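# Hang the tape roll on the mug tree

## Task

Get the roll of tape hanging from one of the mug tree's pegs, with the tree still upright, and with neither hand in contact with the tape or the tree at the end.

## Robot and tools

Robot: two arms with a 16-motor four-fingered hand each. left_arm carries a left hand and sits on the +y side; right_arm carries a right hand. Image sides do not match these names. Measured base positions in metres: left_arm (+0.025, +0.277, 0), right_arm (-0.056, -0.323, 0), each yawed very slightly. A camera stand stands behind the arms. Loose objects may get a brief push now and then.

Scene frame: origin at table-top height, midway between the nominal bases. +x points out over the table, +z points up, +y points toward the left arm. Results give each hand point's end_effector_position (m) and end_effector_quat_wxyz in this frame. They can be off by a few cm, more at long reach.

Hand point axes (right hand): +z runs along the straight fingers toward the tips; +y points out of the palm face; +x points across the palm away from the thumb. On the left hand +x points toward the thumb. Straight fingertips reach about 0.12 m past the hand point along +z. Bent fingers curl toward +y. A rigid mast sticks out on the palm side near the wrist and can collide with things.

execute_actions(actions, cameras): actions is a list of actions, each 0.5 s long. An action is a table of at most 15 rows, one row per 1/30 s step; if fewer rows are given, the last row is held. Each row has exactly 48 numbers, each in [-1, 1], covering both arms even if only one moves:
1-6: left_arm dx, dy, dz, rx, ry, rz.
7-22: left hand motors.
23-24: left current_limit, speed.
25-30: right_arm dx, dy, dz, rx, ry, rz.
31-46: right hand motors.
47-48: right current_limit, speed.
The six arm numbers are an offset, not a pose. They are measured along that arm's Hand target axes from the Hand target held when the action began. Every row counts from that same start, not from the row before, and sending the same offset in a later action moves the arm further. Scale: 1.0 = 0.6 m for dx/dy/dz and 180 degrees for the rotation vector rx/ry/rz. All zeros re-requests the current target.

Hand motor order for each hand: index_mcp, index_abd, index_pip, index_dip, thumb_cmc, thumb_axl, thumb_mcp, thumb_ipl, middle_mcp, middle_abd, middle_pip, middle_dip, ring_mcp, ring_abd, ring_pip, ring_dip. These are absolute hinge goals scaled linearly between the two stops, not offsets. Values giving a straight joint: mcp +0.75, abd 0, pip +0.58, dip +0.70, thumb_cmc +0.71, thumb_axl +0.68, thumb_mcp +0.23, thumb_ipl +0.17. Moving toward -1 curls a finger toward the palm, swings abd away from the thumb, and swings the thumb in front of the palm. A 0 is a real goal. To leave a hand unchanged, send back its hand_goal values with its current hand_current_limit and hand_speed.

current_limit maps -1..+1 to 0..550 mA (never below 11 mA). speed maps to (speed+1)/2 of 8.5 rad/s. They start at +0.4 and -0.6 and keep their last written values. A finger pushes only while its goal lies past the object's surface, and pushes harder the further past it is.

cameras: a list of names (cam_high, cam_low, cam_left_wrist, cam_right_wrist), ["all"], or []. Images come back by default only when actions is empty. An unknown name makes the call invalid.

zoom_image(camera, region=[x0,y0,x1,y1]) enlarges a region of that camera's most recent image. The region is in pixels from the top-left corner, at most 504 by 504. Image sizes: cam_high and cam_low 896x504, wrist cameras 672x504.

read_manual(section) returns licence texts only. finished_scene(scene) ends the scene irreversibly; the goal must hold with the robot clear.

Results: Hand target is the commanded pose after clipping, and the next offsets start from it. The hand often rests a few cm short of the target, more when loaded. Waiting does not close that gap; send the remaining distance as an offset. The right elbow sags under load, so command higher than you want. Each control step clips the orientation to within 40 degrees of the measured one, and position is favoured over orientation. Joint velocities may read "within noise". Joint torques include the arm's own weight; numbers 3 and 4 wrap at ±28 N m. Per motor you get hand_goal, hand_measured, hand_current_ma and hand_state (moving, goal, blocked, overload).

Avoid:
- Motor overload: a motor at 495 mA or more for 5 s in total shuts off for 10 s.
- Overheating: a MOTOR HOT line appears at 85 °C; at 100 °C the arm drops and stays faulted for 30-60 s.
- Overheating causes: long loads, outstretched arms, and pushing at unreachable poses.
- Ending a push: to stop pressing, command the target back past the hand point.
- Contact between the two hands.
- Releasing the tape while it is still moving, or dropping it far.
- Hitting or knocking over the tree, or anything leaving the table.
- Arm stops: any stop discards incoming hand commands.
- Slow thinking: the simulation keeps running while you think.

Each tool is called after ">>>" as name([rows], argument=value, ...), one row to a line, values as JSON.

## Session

>>> execute_actions(actions=[])

>>> zoom_image(camera="cam_high", region=[400, 80, 680, 400])

>>> zoom_image(camera="cam_low", region=[400, 110, 720, 310])

Scene clock: 0.00 s.
left_arm: end_effector_position=(+0.5515, +0.2865, +0.5605) hand_goal=(+0.754, +0.000, +0.576, +0.696, +0.714, +0.678, +0.226, +0.168, +0.754, +0.000, +0.576, +0.696, +0.754, +0.000, +0.576, +0.696) hand_measured=(+0.754, +0.000, +0.576, +0.696, +0.714, +0.678, +0.226, +0.168, +0.754, +0.000, +0.576, +0.696, +0.754, +0.000, +0.576, +0.696) hand_current_ma=(+0, +0, +0, +0, +0, +0, +0, +0, +0, +0, +0, +0, +0, +0, +0, +0) hand_state=(goal, goal, goal, goal, goal, goal, goal, goal, goal, goal, goal, goal, goal, goal, goal, goal) hand_current_limit=0.40 hand_speed=-0.60 end_effector_quat_wxyz=(+0.495, +0.516, +0.501, +0.488) | right_arm: end_effector_position=(+0.1502, +0.1756, +0.3946) hand_goal=(+0.754, +0.000, +0.576, +0.696, +0.714, +0.678, +0.226, +0.168, +0.754, +0.000, +0.576, +0.696, +0.754, +0.000, +0.576, +0.696) hand_measured=(+0.754, +0.000, +0.576, +0.696, +0.714, +0.678, +0.226, +0.168, +0.754, +0.000, +0.576, +0.696, +0.754, +0.000, +0.576, +0.696) hand_current_ma=(+0, +0, +0, +0, +0, +0, +0, +0, +0, +0, +0, +0, +0, +0, +0, +0) hand_state=(goal, goal, goal, goal, goal, goal, goal, goal, goal, goal, goal, goal, goal, goal, goal, goal) hand_current_limit=0.40 hand_speed=-0.60 end_effector_quat_wxyz=(-0.308, -0.185, +0.761, +0.540)
Joint positions: left_arm=[-0.008 1.055 1.03 -0.01 -0.004 0.007] | right_arm=[0.887 1.471 1.25 -1.019 -1.329 -0.951]
Joint velocities: within noise
Joint torques (N m): no reading
Heat: left arm: hottest elbow 30 °C; right arm: hottest elbow 31 °C.
Hand target: left_arm +0.5461, +0.2866, +0.5881; +0.507, +0.503, +0.489, +0.500 | right_arm +0.1524, +0.1780, +0.4056; -0.300, -0.193, +0.758, +0.546

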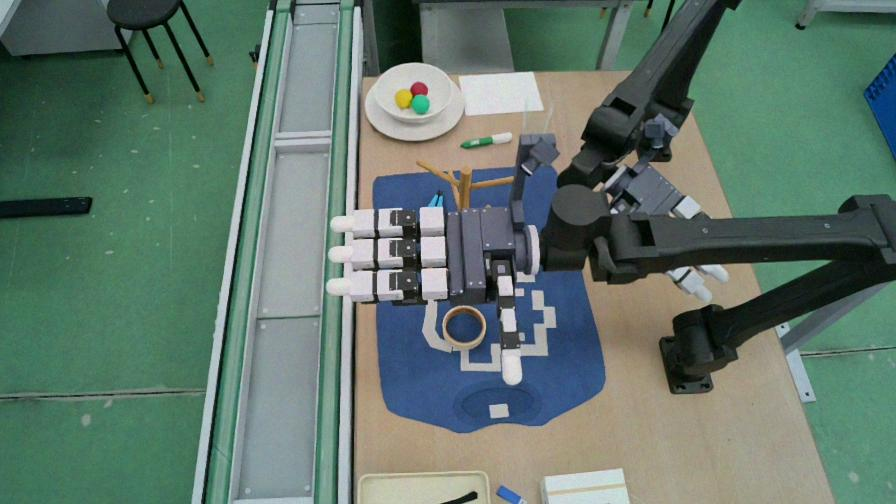

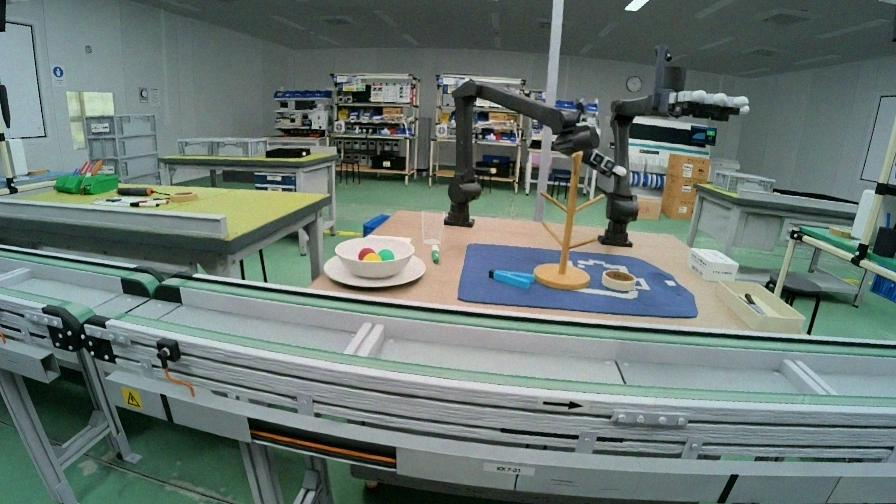

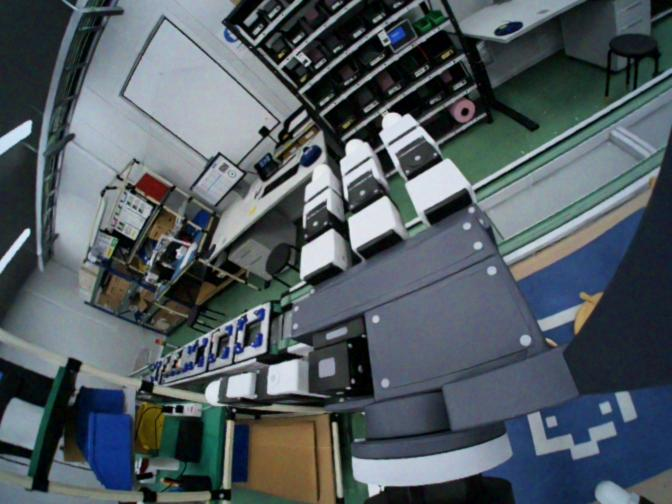

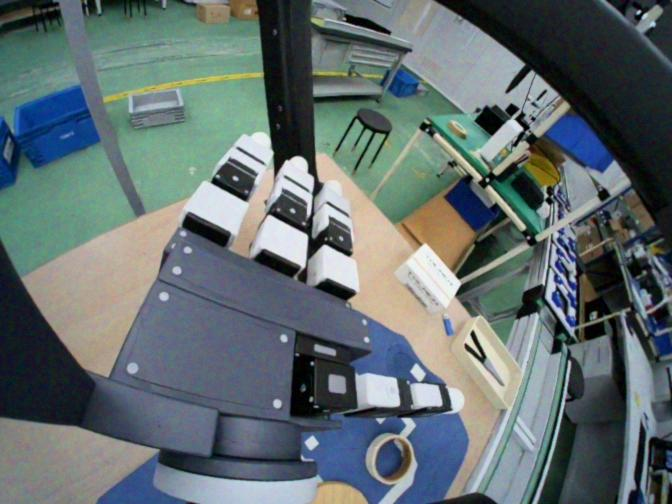

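Scaled by 1.575 from the camera's 896x504 image, which has a finer 1280x720 frame.

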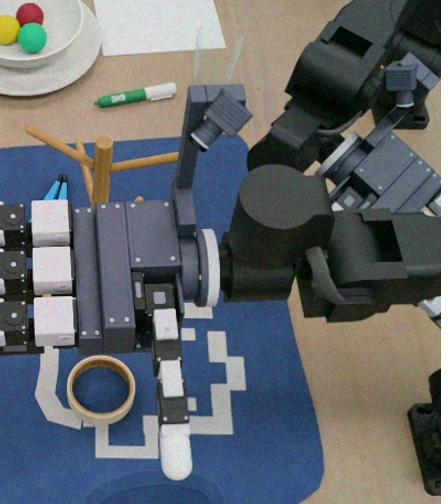

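Scaled by 1.575 from the camera's 896x504 image, which has a finer 1280x720 frame.

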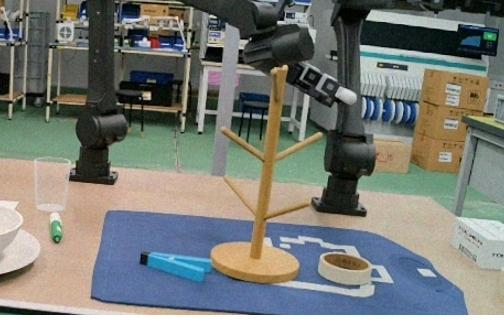

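>>> execute_actions([
  [[0.033,-0.1,-0.033,0.1667,0,0,0.6,0,0.45,0.6,0.5,0.68,0.21,0.17,0.6,0,0.45,0.6,0.4,0,0.3,0.5,0.4,-0.8,0.062,-0.039,-0.0967,-0.0113,-0.0437,0.0104,0.75,0,0.58,0.7,0.71,0.68,0.23,0.17,0.75,0,0.58,0.7,0.75,0,0.58,0.7,0.4,-0.6]],
  [[0.033,-0.103,0.021,0.1667,0,0,0.5,0,0.3,0.45,0.2,0.68,0.21,0.17,0.5,0,0.3,0.45,0.1,0,0,0.2,0.4,-0.8,0.047,-0.037,-0.105,-0.0113,-0.0437,0.0104,0.75,0,0.58,0.7,0.71,0.68,0.23,0.17,0.75,0,0.58,0.7,0.75,0,0.58,0.7,0.4,-0.6]],
  [[0.033,-0.079,0.07,0.1667,0,0,0.384,0,0.182,0.304,-0.2,0.68,0.21,0.17,0.384,0,0.182,0.304,-0.3,0,-0.4,0,0.4,-0.8,0.031,-0.0345,-0.112,-0.0113,-0.0437,0.0104,0.75,0,0.58,0.7,0.71,0.68,0.23,0.17,0.75,0,0.58,0.7,0.75,0,0.58,0.7,0.4,-0.6]],
  [[0,0,0.033,0,0,-0.16,0.384,0,0.182,0.304,-0.5,0.68,0.21,0.17,0.384,0,0.182,0.304,-0.3,0,-0.4,0,0.4,-0.8,0.014,-0.031,-0.116,-0.0113,-0.0437,0.0104,0.75,0,0.58,0.7,0.71,0.68,0.23,0.17,0.75,0,0.58,0.7,0.75,0,0.58,0.7,0.4,-0.6]],
  [[0,0,0.033,0,0,-0.16,0.384,0,0.182,0.304,-0.64,0.68,0.21,0.17,0.384,0,0.182,0.304,-0.3,0,-0.4,0,0.4,-0.8,-0.003,-0.027,-0.118,-0.0113,-0.0437,0.0104,0.75,0,0.58,0.7,0.71,0.68,0.23,0.17,0.75,0,0.58,0.7,0.75,0,0.58,0.7,0.4,-0.6]],
  [[0,0,0.0,0,0,-0.16,0.384,0,0.182,0.304,-0.64,0.68,0.21,0.17,0.384,0,0.182,0.304,-0.3,0,-0.4,0,0.4,-0.8,-0.02,-0.023,-0.117,-0.0113,-0.0437,0.0104,0.75,0,0.58,0.7,0.71,0.68,0.23,0.17,0.75,0,0.58,0.7,0.75,0,0.58,0.7,0.4,-0.6]],
], cameras=["all"])

>>> zoom_image(camera="cam_high", region=[360, 120, 620, 400])

>>> zoom_image(camera="cam_low", region=[500, 130, 660, 310])

Scene clock: 12.27 s.
left_arm: end_effector_position=(+0.4792, +0.3502, +0.3446) hand_goal=(+0.384, +0.000, +0.182, +0.304, -0.640, +0.680, +0.210, +0.170, +0.384, +0.000, +0.182, +0.304, -0.300, +0.000, -0.400, +0.000) hand_measured=(+0.394, +0.000, +0.188, +0.308, -0.638, +0.678, +0.208, +0.168, +0.394, +0.000, +0.190, +0.308, -0.282, +0.000, -0.396, +0.002) hand_current_ma=(+31, +0, +17, +7, +5, -6, -7, -6, +32, +0, +19, +9, +64, +0, +11, +6) hand_state=(goal, goal, goal, goal, goal, goal, goal, goal, goal, goal, goal, goal, goal, goal, goal, goal) hand_current_limit=0.40 hand_speed=-0.80 end_effector_quat_wxyz=(+0.039, +0.051, +0.998, +0.016) | right_arm: end_effector_position=(+0.2169, -0.2521, +0.4064) hand_goal=(+0.750, +0.000, +0.580, +0.700, +0.710, +0.680, +0.230, +0.170, +0.750, +0.000, +0.580, +0.700, +0.750, +0.000, +0.580, +0.700) hand_measured=(+0.760, +0.000, +0.580, +0.698, +0.720, +0.678, +0.228, +0.168, +0.760, +0.000, +0.580, +0.698, +0.760, +0.000, +0.580, +0.698) hand_current_ma=(+27, +0, +0, -4, +23, -4, -4, -5, +23, +0, +0, -4, +24, +0, +0, -4) hand_state=(goal, goal, goal, goal, goal, goal, goal, goal, goal, goal, goal, goal, goal, goal, goal, goal) hand_current_limit=0.40 hand_speed=-0.60 end_effector_quat_wxyz=(+0.078, +0.235, +0.734, +0.632)
Joint positions: left_arm=[-0.023 1.533 1.74 -1.698 -0.031 -1.507] | right_arm=[-0.416 0.813 0.765 -1.695 -1.378 -1.56]
Joint torques (N m): left_arm=[-0.85 -13.63 15.57 -0.32 -0.63 -0.05] | right_arm=[-1.44 -4.78 7.68 -0.01 -1.17 -0.22]
Heat: left arm: hottest elbow 34 °C; right arm: hottest elbow 33 °C.
Hand target: left_arm +0.4908, +0.3488, +0.3681; +0.007, +0.042, +0.999, +0.004 | right_arm +0.2116, -0.2537, +0.4059; -0.041, +0.146, +0.769, +0.621
Off the commanded pose: left_arm 0.026 m, 4 deg | right_arm 0.006 m, 18 deg.
joint sent to its limit (left arm) — joint 4 (wrist pitch), lower limit. The joint targets are off in orientation, not in position.
joint sent to its limit (right arm) — joint 4 (wrist pitch), lower limit. The joint targets are off in orientation, not in position.

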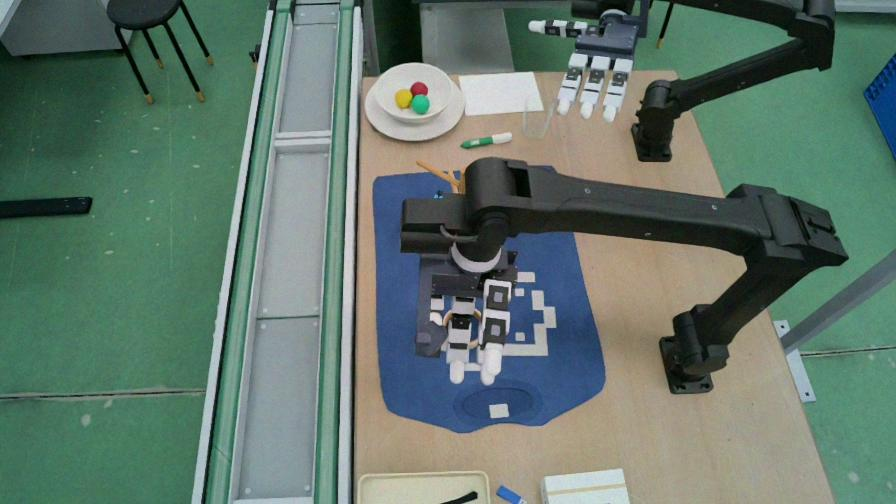

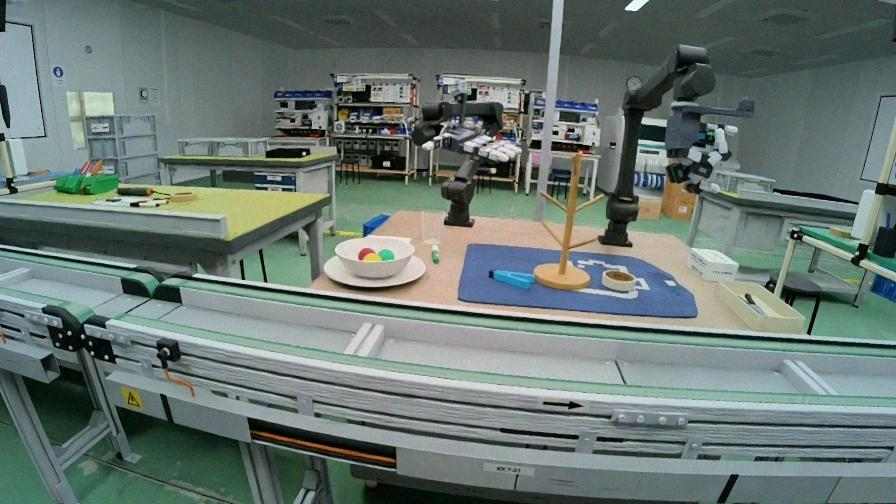

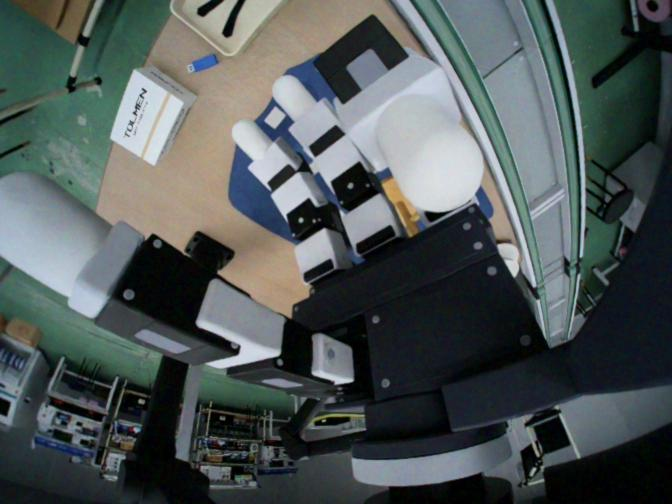

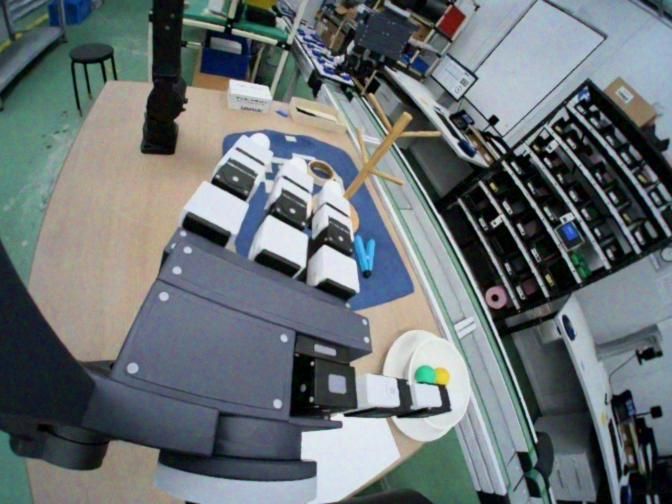

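Scaled by 1.800 from the camera's 896x504 image, which has a finer 1280x720 frame.

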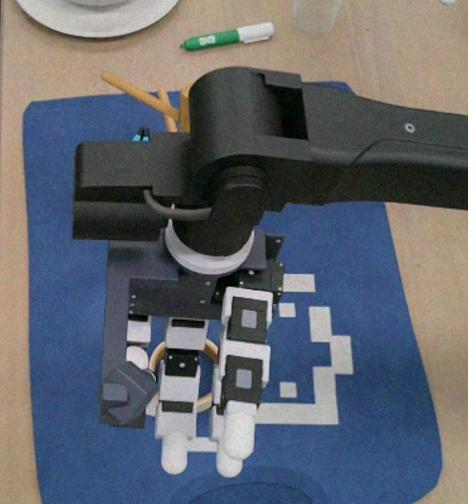

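Scaled by 2.800 from the camera's 896x504 image, which has a finer 1280x720 frame.

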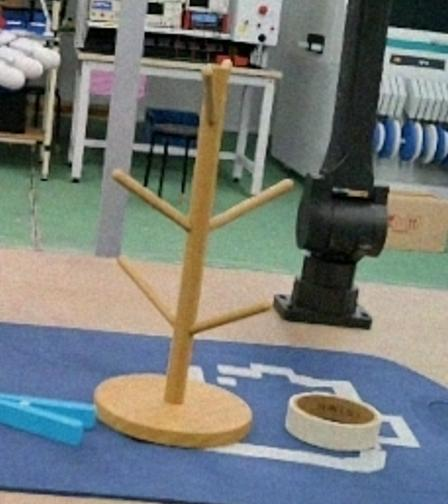

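>>> execute_actions([
  [[0.016,-0.055,0.069,0.083,0,-0.071,0.1,0,0,0.2,-0.64,0.68,0.21,0.17,0.384,0,0.182,0.304,-0.3,0,-0.4,0,0.4,-0.8,0,0,0,0,0,0,0.75,0,0.58,0.7,0.71,0.68,0.23,0.17,0.75,0,0.58,0.7,0.75,0,0.58,0.7,0.4,-0.6]],
  [[0.0267,-0.0295,0.0805,0.111,0,0,-0.3,0,-0.4,0,-0.64,0.68,0.21,0.17,0.384,0,0.182,0.304,-0.3,0,-0.4,0,0.4,-0.8,0,0,0,0,0,0,0.75,0,0.58,0.7,0.71,0.68,0.23,0.17,0.75,0,0.58,0.7,0.75,0,0.58,0.7,0.4,-0.6]],
  [[0.0267,0,0.0857,0.111,0,0,-0.3,0,-0.4,0,-0.64,0.68,0.21,0.17,0.384,0,0.182,0.304,-0.3,0,-0.4,0,0.4,-0.8,0,0,0,0,0,0,0.75,0,0.58,0.7,0.71,0.68,0.23,0.17,0.75,0,0.58,0.7,0.75,0,0.58,0.7,0.4,-0.6]],
  [[0.0267,0.029,0.0805,0.111,0,0,-0.3,0,-0.4,0,-0.64,0.68,0.21,0.17,0.384,0,0.182,0.304,-0.3,0,-0.4,0,0.4,-0.8,0,0,0,0,0,0,0.75,0,0.58,0.7,0.71,0.68,0.23,0.17,0.75,0,0.58,0.7,0.75,0,0.58,0.7,0.4,-0.6]],
], cameras=["all"])

>>> zoom_image(camera="cam_low", region=[500, 130, 700, 310])

>>> zoom_image(camera="cam_high", region=[380, 120, 620, 380])

Scene clock: 26.03 s.
left_arm: end_effector_position=(+0.4383, +0.2205, +0.2013) hand_goal=(-0.300, +0.000, -0.400, +0.000, -0.640, +0.680, +0.210, +0.170, +0.384, +0.000, +0.182, +0.304, -0.300, +0.000, -0.400, +0.000) hand_measured=(-0.296, +0.000, -0.394, +0.002, -0.640, +0.678, +0.208, +0.168, +0.378, +0.000, +0.184, +0.306, -0.294, +0.000, -0.396, +0.002) hand_current_ma=(+13, +0, +18, +6, +1, -6, -6, -6, -15, +0, +3, +7, +15, +0, +11, +6) hand_state=(goal, goal, goal, goal, goal, goal, goal, goal, goal, goal, goal, goal, goal, goal, goal, goal) hand_current_limit=0.40 hand_speed=-0.80 end_effector_quat_wxyz=(+0.037, -0.058, +0.796, -0.601) | right_arm: end_effector_position=(+0.2169, -0.2526, +0.4068) hand_goal=(+0.750, +0.000, +0.580, +0.700, +0.710, +0.680, +0.230, +0.170, +0.750, +0.000, +0.580, +0.700, +0.750, +0.000, +0.580, +0.700) hand_measured=(+0.760, +0.000, +0.580, +0.698, +0.720, +0.678, +0.228, +0.168, +0.760, +0.000, +0.580, +0.698, +0.760, +0.000, +0.580, +0.698) hand_current_ma=(+27, +0, +0, -4, +23, -4, -4, -5, +23, +0, +0, -4, +24, +0, +0, -4) hand_state=(goal, goal, goal, goal, goal, goal, goal, goal, goal, goal, goal, goal, goal, goal, goal, goal) hand_current_limit=0.40 hand_speed=-0.60 end_effector_quat_wxyz=(+0.080, +0.234, +0.734, +0.632)
Joint positions: left_arm=[0.227 1.545 1.256 -1.54 1.282 -1.313] | right_arm=[-0.417 0.813 0.765 -1.695 -1.379 -1.562]
Joint torques (N m): left_arm=[-0.21 -12.45 9.73 -1.06 0.99 0.09] | right_arm=[-1.14 -5.25 7.71 -0.01 -1.25 -0.24]
Heat: left arm: hottest elbow 35 °C; right arm: hottest elbow 35 °C.
Hand target: left_arm +0.4417, +0.2233, +0.2002; +0.036, -0.058, +0.794, -0.604 | right_arm +0.2117, -0.2537, +0.4059; -0.041, +0.146, +0.769, +0.621
Off the commanded pose: left_arm 0.005 m, 0 deg | right_arm 0.005 m, 18 deg.
joint sent to its limit (right arm) — joint 4 (wrist pitch), lower limit. The joint targets are off in orientation, not in position.

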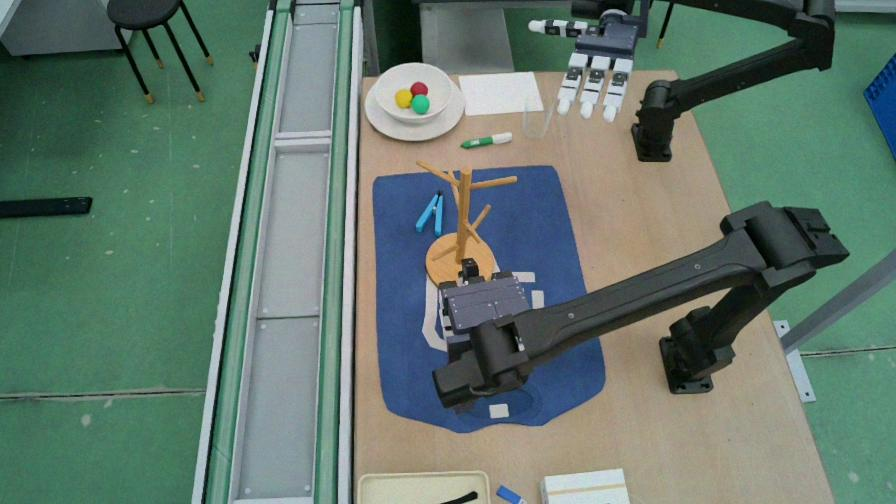

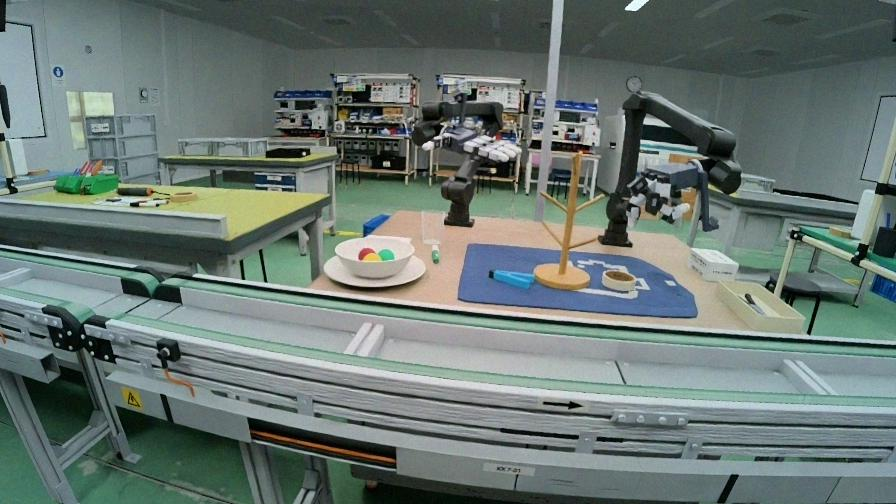

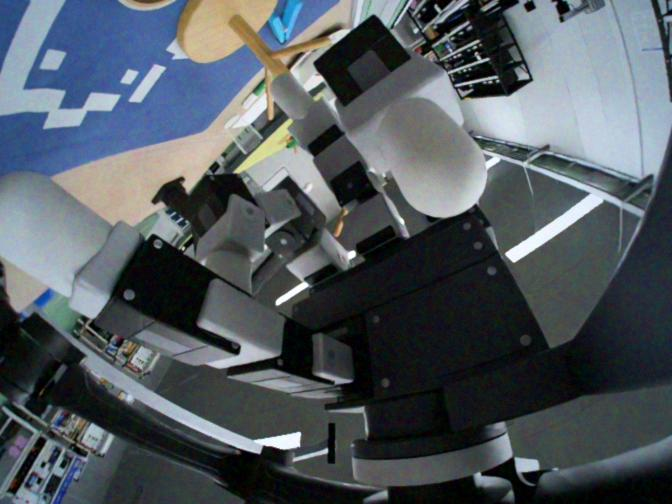

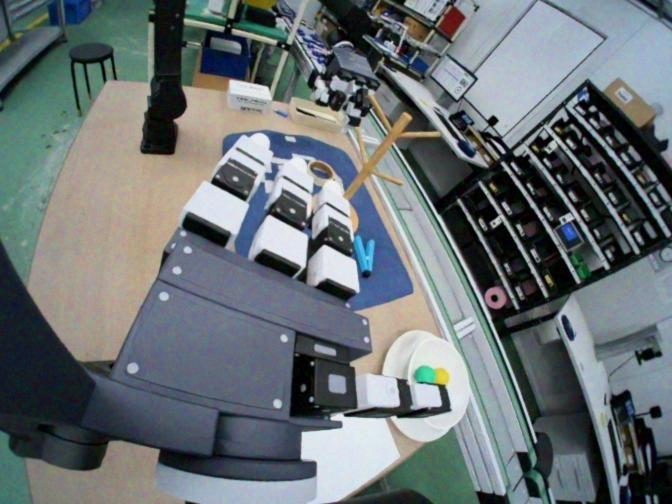

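Scaled by 2.520 from the camera's 896x504 image, which has a finer 1280x720 frame.

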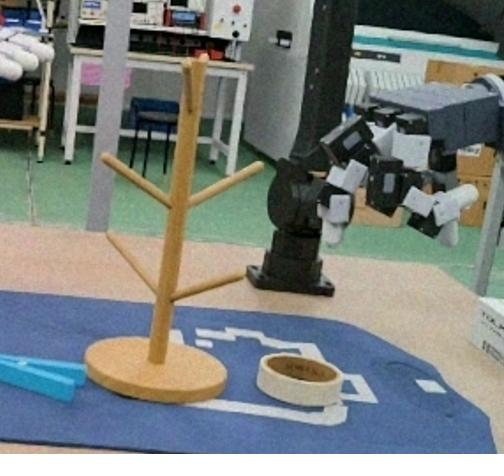

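Scaled by 1.938 from the camera's 896x504 image, which has a finer 1280x720 frame.

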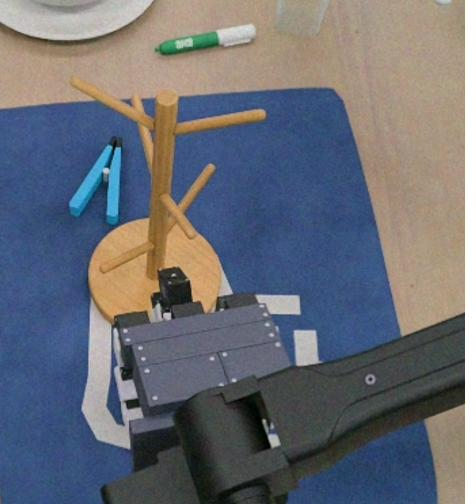

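>>> execute_actions([
  [[0,0.0805,0.0216,0,0,0,-0.3,0,-0.4,0,-0.64,0.68,0.21,0.17,0.384,0,0.182,0.304,-0.3,0,-0.4,0,0.4,-0.8,0,0,0,0,0,0,0.75,0,0.58,0.7,0.71,0.68,0.23,0.17,0.75,0,0.58,0.7,0.75,0,0.58,0.7,0.4,-0.6]],
  [[0,0.0805,0.0216,0,0,0,-0.3,0,-0.4,0,-0.64,0.68,0.21,0.17,0.384,0,0.182,0.304,-0.3,0,-0.4,0,0.4,-0.8,0,0,0,0,0,0,0.75,0,0.58,0.7,0.71,0.68,0.23,0.17,0.75,0,0.58,0.7,0.75,0,0.58,0.7,0.4,-0.6]],
], cameras=["cam_low","cam_left_wrist"])

>>> zoom_image(camera="cam_low", region=[540, 180, 700, 310])

Scene clock: 31.20 s.
left_arm: end_effector_position=(+0.4384, +0.2204, +0.1003) hand_goal=(-0.300, +0.000, -0.400, +0.000, -0.640, +0.680, +0.210, +0.170, +0.384, +0.000, +0.182, +0.304, -0.300, +0.000, -0.400, +0.000) hand_measured=(-0.296, +0.000, -0.394, +0.002, -0.640, +0.678, +0.208, +0.168, +0.378, +0.000, +0.184, +0.306, -0.294, +0.000, -0.396, +0.002) hand_current_ma=(+12, +0, +17, +6, +1, -6, -6, -6, -15, +0, +3, +7, +14, +0, +11, +6) hand_state=(goal, goal, goal, goal, goal, goal, goal, goal, goal, goal, goal, goal, goal, goal, goal, goal) hand_current_limit=0.40 hand_speed=-0.80 end_effector_quat_wxyz=(+0.031, -0.056, +0.794, -0.604) | right_arm: end_effector_position=(+0.2169, -0.2526, +0.4068) hand_goal=(+0.750, +0.000, +0.580, +0.700, +0.710, +0.680, +0.230, +0.170, +0.750, +0.000, +0.580, +0.700, +0.750, +0.000, +0.580, +0.700) hand_measured=(+0.760, +0.000, +0.580, +0.698, +0.720, +0.678, +0.228, +0.168, +0.760, +0.000, +0.580, +0.698, +0.760, +0.000, +0.580, +0.698) hand_current_ma=(+27, +0, +0, -4, +23, -4, -4, -5, +23, +0, +0, -4, +24, +0, +0, -4) hand_state=(goal, goal, goal, goal, goal, goal, goal, goal, goal, goal, goal, goal, goal, goal, goal, goal) hand_current_limit=0.40 hand_speed=-0.60 end_effector_quat_wxyz=(+0.080, +0.234, +0.734, +0.632)
Joint positions: left_arm=[0.228 1.673 1.117 -1.325 1.285 -1.268] | right_arm=[-0.417 0.813 0.765 -1.695 -1.379 -1.562]
Joint torques (N m): left_arm=[-0.09 -14.74 7.9 -0.54 0.86 -0.01] | right_arm=[-1.44 -5.54 7.8 -0.21 -1.21 -0.28]
Heat: left arm: hottest elbow 35 °C; right arm: hottest elbow 35 °C.
Hand target: left_arm +0.4403, +0.2241, +0.1002; +0.036, -0.058, +0.794, -0.604 | right_arm +0.2117, -0.2537, +0.4059; -0.041, +0.146, +0.769, +0.621
Off the commanded pose: left_arm 0.004 m, 1 deg | right_arm 0.005 m, 18 deg.
joint sent to its limit (right arm) — joint 4 (wrist pitch), lower limit. The joint targets are off in orientation, not in position.
Images, in order (width x height): cam_low 896x504, cam_left_wrist 672x504.

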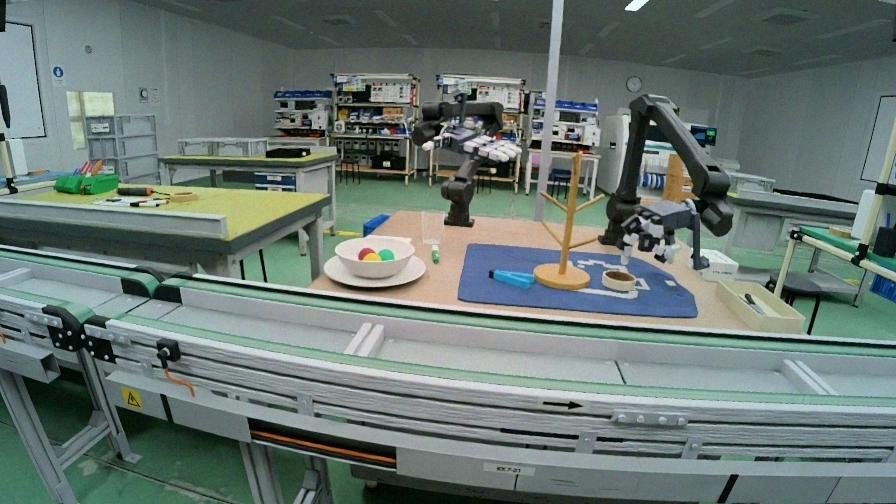

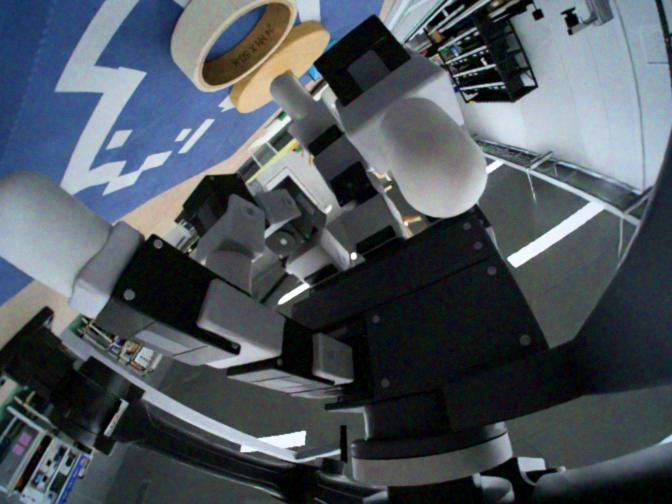

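Scaled by 3.150 from the camera's 896x504 image, which has a finer 1280x720 frame.

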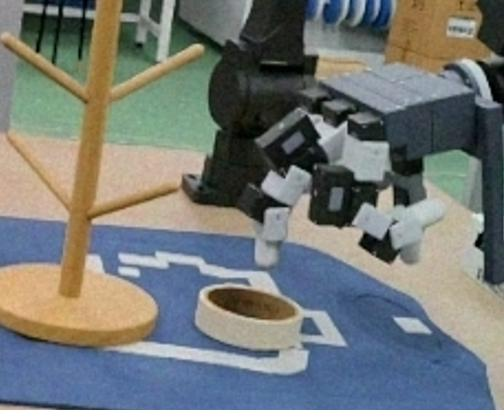

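>>> execute_actions([
  [[-0.01,0.04,0.0115,0,0,0,-0.3,0,-0.4,0,-0.64,0.68,0.21,0.17,0.384,0,0.182,0.304,-0.3,0,-0.4,0,0.4,-0.8,0,0,0,0,0,0,0.75,0,0.58,0.7,0.71,0.68,0.23,0.17,0.75,0,0.58,0.7,0.75,0,0.58,0.7,0.4,-0.6]],
  [[0,0.04,0.0115,0,0,0,-0.3,0,-0.4,0,-0.64,0.68,0.21,0.17,0.384,0,0.182,0.304,-0.3,0,-0.4,0,0.4,-0.8,0,0,0,0,0,0,0.75,0,0.58,0.7,0.71,0.68,0.23,0.17,0.75,0,0.58,0.7,0.75,0,0.58,0.7,0.4,-0.6]],
], cameras=["cam_low","cam_left_wrist"])

>>> zoom_image(camera="cam_low", region=[540, 180, 700, 310])

Scene clock: 35.07 s.
left_arm: end_effector_position=(+0.4457, +0.2219, +0.0527) hand_goal=(-0.300, +0.000, -0.400, +0.000, -0.640, +0.680, +0.210, +0.170, +0.384, +0.000, +0.182, +0.304, -0.300, +0.000, -0.400, +0.000) hand_measured=(-0.296, +0.000, -0.394, +0.002, -0.640, +0.678, +0.208, +0.168, +0.378, +0.000, +0.184, +0.306, -0.294, +0.000, -0.396, +0.002) hand_current_ma=(+12, +0, +17, +6, +1, -6, -6, -6, -15, +0, +3, +7, +14, +0, +11, +6) hand_state=(goal, goal, goal, goal, goal, goal, goal, goal, goal, goal, goal, goal, goal, goal, goal, goal) hand_current_limit=0.40 hand_speed=-0.80 end_effector_quat_wxyz=(+0.036, -0.052, +0.795, -0.603) | right_arm: end_effector_position=(+0.2169, -0.2526, +0.4068) hand_goal=(+0.750, +0.000, +0.580, +0.700, +0.710, +0.680, +0.230, +0.170, +0.750, +0.000, +0.580, +0.700, +0.750, +0.000, +0.580, +0.700) hand_measured=(+0.760, +0.000, +0.580, +0.698, +0.720, +0.678, +0.228, +0.168, +0.760, +0.000, +0.580, +0.698, +0.760, +0.000, +0.580, +0.698) hand_current_ma=(+27, +0, +0, -4, +23, -4, -4, -5, +23, +0, +0, -4, +24, +0, +0, -4) hand_state=(goal, goal, goal, goal, goal, goal, goal, goal, goal, goal, goal, goal, goal, goal, goal, goal) hand_current_limit=0.40 hand_speed=-0.60 end_effector_quat_wxyz=(+0.080, +0.234, +0.734, +0.632)
Joint positions: left_arm=[0.228 1.757 1.083 -1.193 1.285 -1.268] | right_arm=[-0.417 0.813 0.765 -1.695 -1.379 -1.562]
Joint torques (N m): left_arm=[-0.32 -14.68 7.08 -0.53 0.9 -0.05] | right_arm=[-1.55 -5.66 7.75 -0.02 -1.18 -0.25]
Heat: left arm: hottest elbow 35 °C; right arm: hottest elbow 35 °C.
Hand target: left_arm +0.4456, +0.2243, +0.0501; +0.036, -0.059, +0.794, -0.604 | right_arm +0.2117, -0.2537, +0.4059; -0.041, +0.146, +0.769, +0.621
Off the commanded pose: left_arm 0.004 m, 1 deg | right_arm 0.005 m, 18 deg.
joint sent to its limit (right arm) — joint 4 (wrist pitch), lower limit. The joint targets are off in orientation, not in position.
Images, in order (width x height): cam_low 896x504, cam_left_wrist 672x504.

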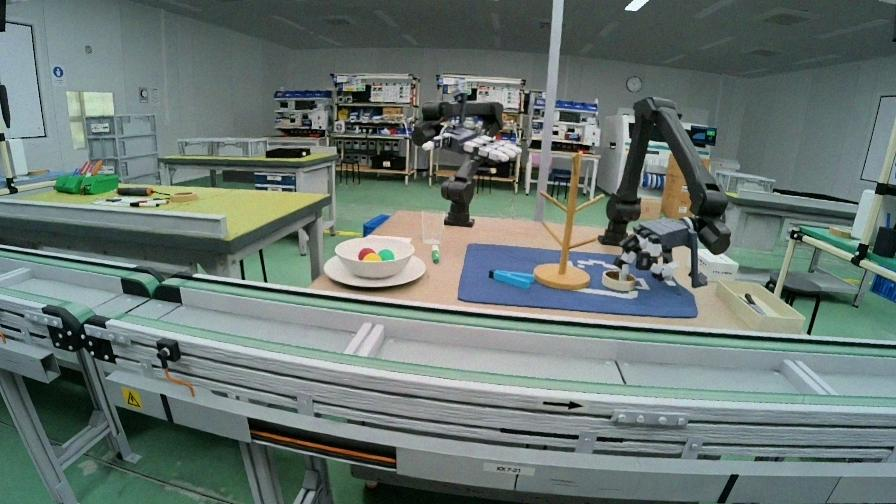

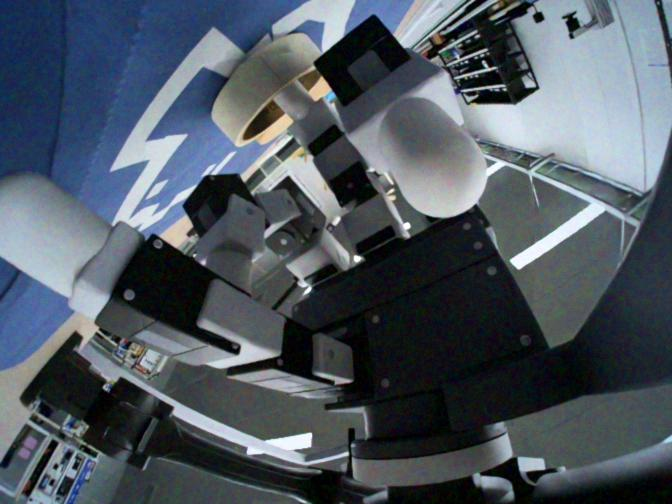

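Scaled by 3.150 from the camera's 896x504 image, which has a finer 1280x720 frame.

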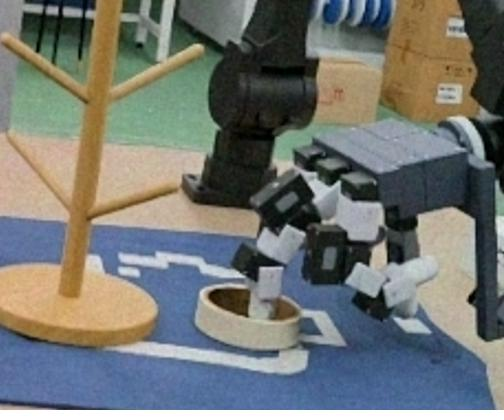

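>>> execute_actions([
  [[-0.004,0.0077,-0.0287,0,-0.0107,-0.0029,-0.3,0,-0.4,0,-0.64,0.68,0.21,0.17,0.384,0,0.182,0.304,-0.3,0,-0.4,0,0.4,-0.8,0,0,0,0,0,0,0.75,0,0.58,0.7,0.71,0.68,0.23,0.17,0.75,0,0.58,0.7,0.75,0,0.58,0.7,0.4,-0.6]],
  [[-0.004,0.0077,-0.0287,0,-0.0107,-0.0029,-0.3,0,-0.4,0,-0.64,0.68,0.21,0.17,0.384,0,0.182,0.304,-0.3,0,-0.4,0,0.4,-0.8,0,0,0,0,0,0,0.75,0,0.58,0.7,0.71,0.68,0.23,0.17,0.75,0,0.58,0.7,0.75,0,0.58,0.7,0.4,-0.6]],
  [[-0.004,0.0077,-0.0287,0,-0.0107,-0.0029,-0.3,0,-0.4,0,-0.64,0.68,0.21,0.17,0.384,0,0.182,0.304,-0.3,0,-0.4,0,0.4,-0.8,0,0,0,0,0,0,0.75,0,0.58,0.7,0.71,0.68,0.23,0.17,0.75,0,0.58,0.7,0.75,0,0.58,0.7,0.4,-0.6]],
  [[-0.004,0.0077,-0.0287,0,-0.0107,-0.0029,-0.3,0,-0.4,0,-0.64,0.68,0.21,0.17,0.384,0,0.182,0.304,-0.3,0,-0.4,0,0.4,-0.8,0,0,0,0,0,0,0.75,0,0.58,0.7,0.71,0.68,0.23,0.17,0.75,0,0.58,0.7,0.75,0,0.58,0.7,0.4,-0.6]],
], cameras=["cam_low","cam_left_wrist"])

>>> zoom_image(camera="cam_low", region=[540, 180, 700, 310])

Scene clock: 39.87 s.
left_arm: end_effector_position=(+0.4397, +0.2901, +0.0542) hand_goal=(-0.300, +0.000, -0.400, +0.000, -0.640, +0.680, +0.210, +0.170, +0.384, +0.000, +0.182, +0.304, -0.300, +0.000, -0.400, +0.000) hand_measured=(-0.296, +0.000, -0.394, +0.002, -0.640, +0.678, +0.208, +0.168, +0.378, +0.000, +0.184, +0.306, -0.296, +0.000, -0.396, +0.002) hand_current_ma=(+10, +0, +17, +6, +1, -6, -6, -6, -15, +0, +3, +7, +11, +0, +11, +6) hand_state=(goal, goal, goal, goal, goal, goal, goal, goal, goal, goal, goal, goal, goal, goal, goal, goal) hand_current_limit=0.40 hand_speed=-0.80 end_effector_quat_wxyz=(+0.078, -0.109, +0.789, -0.600) | right_arm: end_effector_position=(+0.2169, -0.2526, +0.4068) hand_goal=(+0.750, +0.000, +0.580, +0.700, +0.710, +0.680, +0.230, +0.170, +0.750, +0.000, +0.580, +0.700, +0.750, +0.000, +0.580, +0.700) hand_measured=(+0.760, +0.000, +0.580, +0.698, +0.720, +0.678, +0.228, +0.168, +0.760, +0.000, +0.580, +0.698, +0.760, +0.000, +0.580, +0.698) hand_current_ma=(+27, +0, +0, -4, +23, -4, -4, -5, +23, +0, +0, -4, +24, +0, +0, -4) hand_state=(goal, goal, goal, goal, goal, goal, goal, goal, goal, goal, goal, goal, goal, goal, goal, goal) hand_current_limit=0.40 hand_speed=-0.60 end_effector_quat_wxyz=(+0.080, +0.234, +0.734, +0.632)
Joint positions: left_arm=[0.396 1.759 1.083 -1.276 1.279 -1.183] | right_arm=[-0.417 0.813 0.765 -1.695 -1.379 -1.562]
Joint torques (N m): left_arm=[0.09 -13.63 8.06 -1.2 0.64 0.11] | right_arm=[-1.38 -4.6 7.71 -0.09 -1.23 -0.23]
Heat: left arm: hottest elbow 35 °C; right arm: hottest elbow 36 °C.
Hand target: left_arm +0.4416, +0.2962, +0.0507; +0.078, -0.113, +0.788, -0.599 | right_arm +0.2117, -0.2537, +0.4059; -0.041, +0.146, +0.769, +0.621
Off the commanded pose: left_arm 0.007 m, 0 deg | right_arm 0.005 m, 18 deg.
joint sent to its limit (right arm) — joint 4 (wrist pitch), lower limit. The joint targets are off in orientation, not in position.
Images, in order (width x height): cam_low 896x504, cam_left_wrist 672x504.

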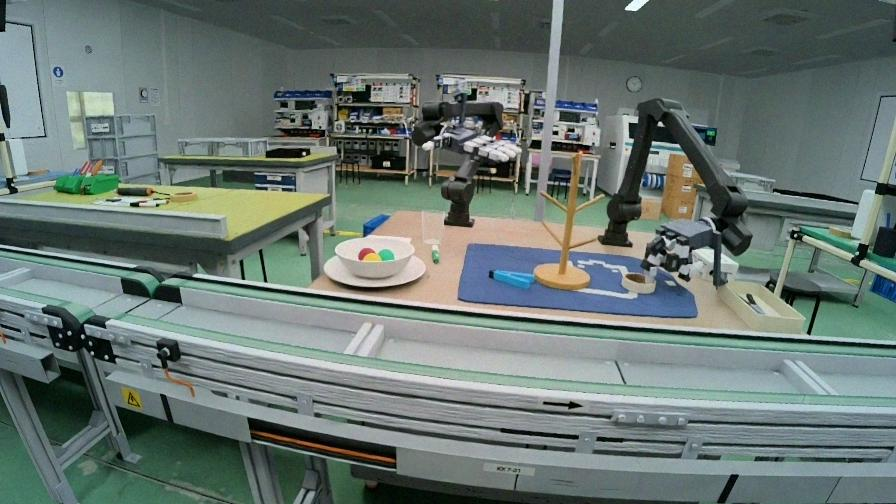

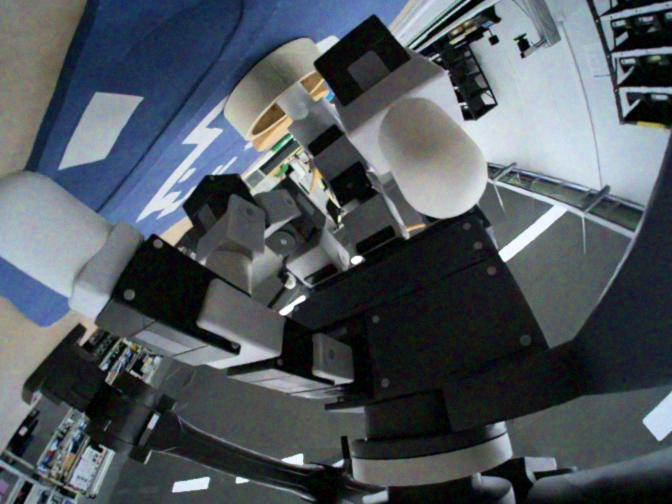

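Scaled by 3.150 from the camera's 896x504 image, which has a finer 1280x720 frame.

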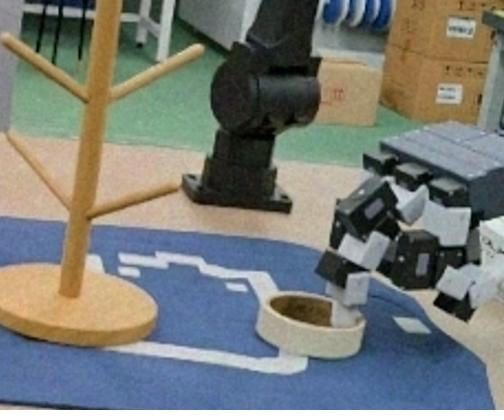

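>>> execute_actions([
  [[0,-0.0966,-0.026,0,0,0,-0.3,0,-0.4,0,-0.64,0.68,0.21,0.17,0.384,0,0.182,0.304,-0.3,0,-0.4,0,0.4,-0.8,0,0,0,0,0,0,0.75,0,0.58,0.7,0.71,0.68,0.23,0.17,0.75,0,0.58,0.7,0.75,0,0.58,0.7,0.4,-0.6]],
  [[-0.005,-0.014,0.0533,0,0.0143,0.0039,0.1,0,0,0.2,-0.64,0.68,0.21,0.17,0.384,0,0.182,0.304,-0.3,0,-0.4,0,0.4,-0.8,0,0,0,0,0,0,0.75,0,0.58,0.7,0.71,0.68,0.23,0.17,0.75,0,0.58,0.7,0.75,0,0.58,0.7,0.4,-0.6]],
  [[-0.009,-0.014,0.0525,0,0.0143,0.0039,0.384,0,0.182,0.304,-0.64,0.68,0.21,0.17,0.384,0,0.182,0.304,-0.3,0,-0.4,0,0.4,-0.8,0,0,0,0,0,0,0.75,0,0.58,0.7,0.71,0.68,0.23,0.17,0.75,0,0.58,0.7,0.75,0,0.58,0.7,0.4,-0.6]],
  [[-0.012,-0.014,0.052,0,0.0143,0.0039,0.384,0,0.182,0.304,-0.64,0.68,0.21,0.17,0.384,0,0.182,0.304,-0.3,0,-0.4,0,0.4,-0.8,0,0,0,0,0,0,0.75,0,0.58,0.7,0.71,0.68,0.23,0.17,0.75,0,0.58,0.7,0.75,0,0.58,0.7,0.4,-0.6]],
], cameras=["cam_low","cam_left_wrist","cam_high"])

>>> zoom_image(camera="cam_low", region=[560, 180, 720, 310])

>>> zoom_image(camera="cam_left_wrist", region=[0, 0, 350, 262])

Scene clock: 45.00 s.
left_arm: end_effector_position=(+0.4585, +0.1999, +0.0993) hand_goal=(+0.384, +0.000, +0.182, +0.304, -0.640, +0.680, +0.210, +0.170, +0.384, +0.000, +0.182, +0.304, -0.300, +0.000, -0.400, +0.000) hand_measured=(+0.370, +0.000, +0.178, +0.302, -0.640, +0.678, +0.208, +0.168, +0.378, +0.000, +0.184, +0.306, -0.296, +0.000, -0.396, +0.002) hand_current_ma=(-48, +0, -9, -5, +0, -6, -6, -6, -15, +0, +3, +7, +8, +0, +11, +6) hand_state=(goal, goal, goal, goal, goal, goal, goal, goal, goal, goal, goal, goal, goal, goal, goal, goal) hand_current_limit=0.40 hand_speed=-0.80 end_effector_quat_wxyz=(+0.019, -0.067, +0.792, -0.606) | right_arm: end_effector_position=(+0.2169, -0.2526, +0.4068) hand_goal=(+0.750, +0.000, +0.580, +0.700, +0.710, +0.680, +0.230, +0.170, +0.750, +0.000, +0.580, +0.700, +0.750, +0.000, +0.580, +0.700) hand_measured=(+0.760, +0.000, +0.580, +0.698, +0.720, +0.678, +0.228, +0.168, +0.760, +0.000, +0.580, +0.698, +0.760, +0.000, +0.580, +0.698) hand_current_ma=(+27, +0, +0, -4, +23, -4, -4, -5, +23, +0, +0, -4, +24, +0, +0, -4) hand_state=(goal, goal, goal, goal, goal, goal, goal, goal, goal, goal, goal, goal, goal, goal, goal, goal) hand_current_limit=0.40 hand_speed=-0.60 end_effector_quat_wxyz=(+0.080, +0.234, +0.734, +0.632)
Joint positions: left_arm=[0.175 1.692 1.143 -1.174 1.3 -1.467] | right_arm=[-0.417 0.813 0.765 -1.695 -1.379 -1.562]
Joint torques (N m): left_arm=[-0.56 -13.98 12.67 -0.27 0.91 -0.07] | right_arm=[-1.9 -5.19 7.68 -0.01 -1.23 -0.25]
Heat: left arm: hottest elbow 35 °C; right arm: hottest elbow 36 °C.
Hand target: left_arm +0.4800, +0.2038, +0.1093; +0.036, -0.058, +0.794, -0.604 | right_arm +0.2117, -0.2537, +0.4059; -0.041, +0.146, +0.769, +0.621
Off the commanded pose: left_arm 0.024 m, 2 deg | right_arm 0.005 m, 18 deg.
joint sent to its limit (right arm) — joint 4 (wrist pitch), lower limit. The joint targets are off in orientation, not in position.
Images, in order (width x height): cam_high 896x504, cam_low 896x504, cam_left_wrist 672x504.

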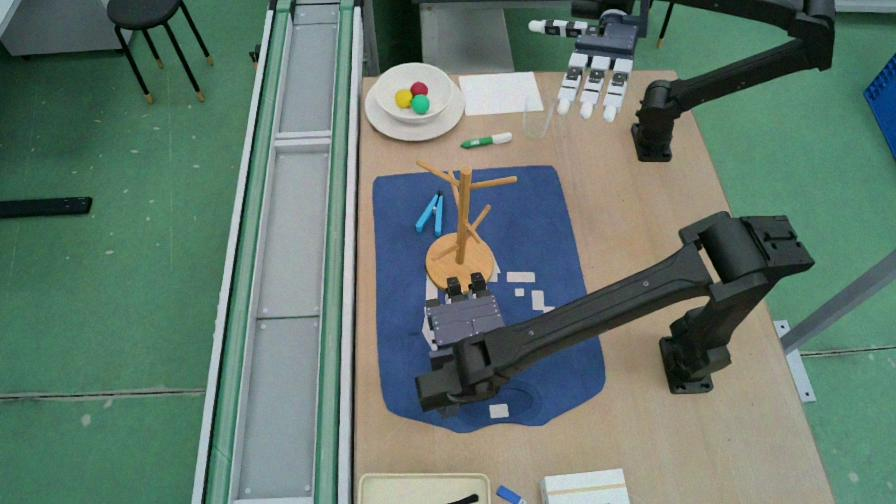

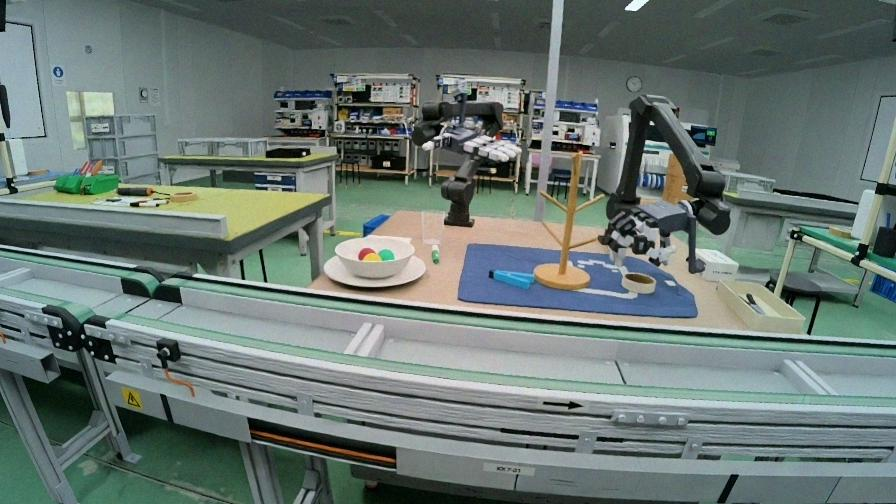

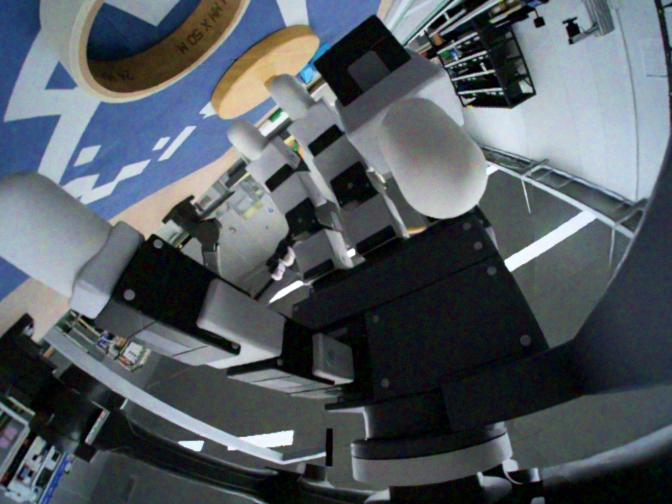

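Scaled by 3.150 from the camera's 896x504 image, which has a finer 1280x720 frame.

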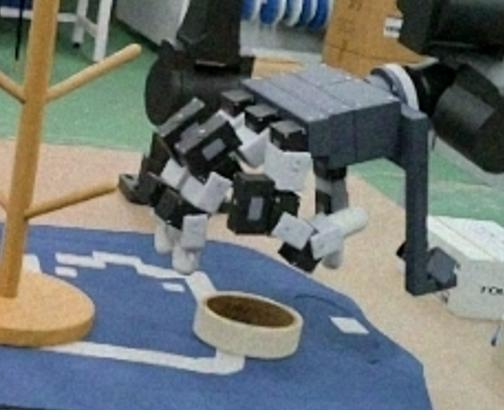

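Scaled by 1.440 from the camera's 672x504 image, which has a finer 960x720 frame.

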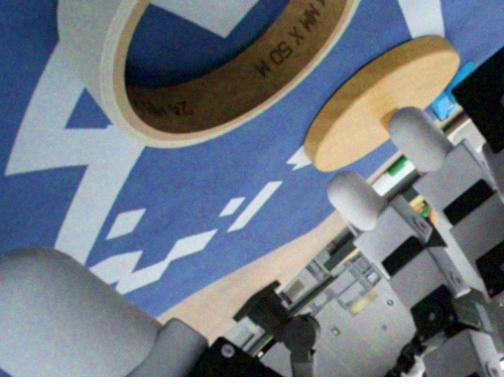

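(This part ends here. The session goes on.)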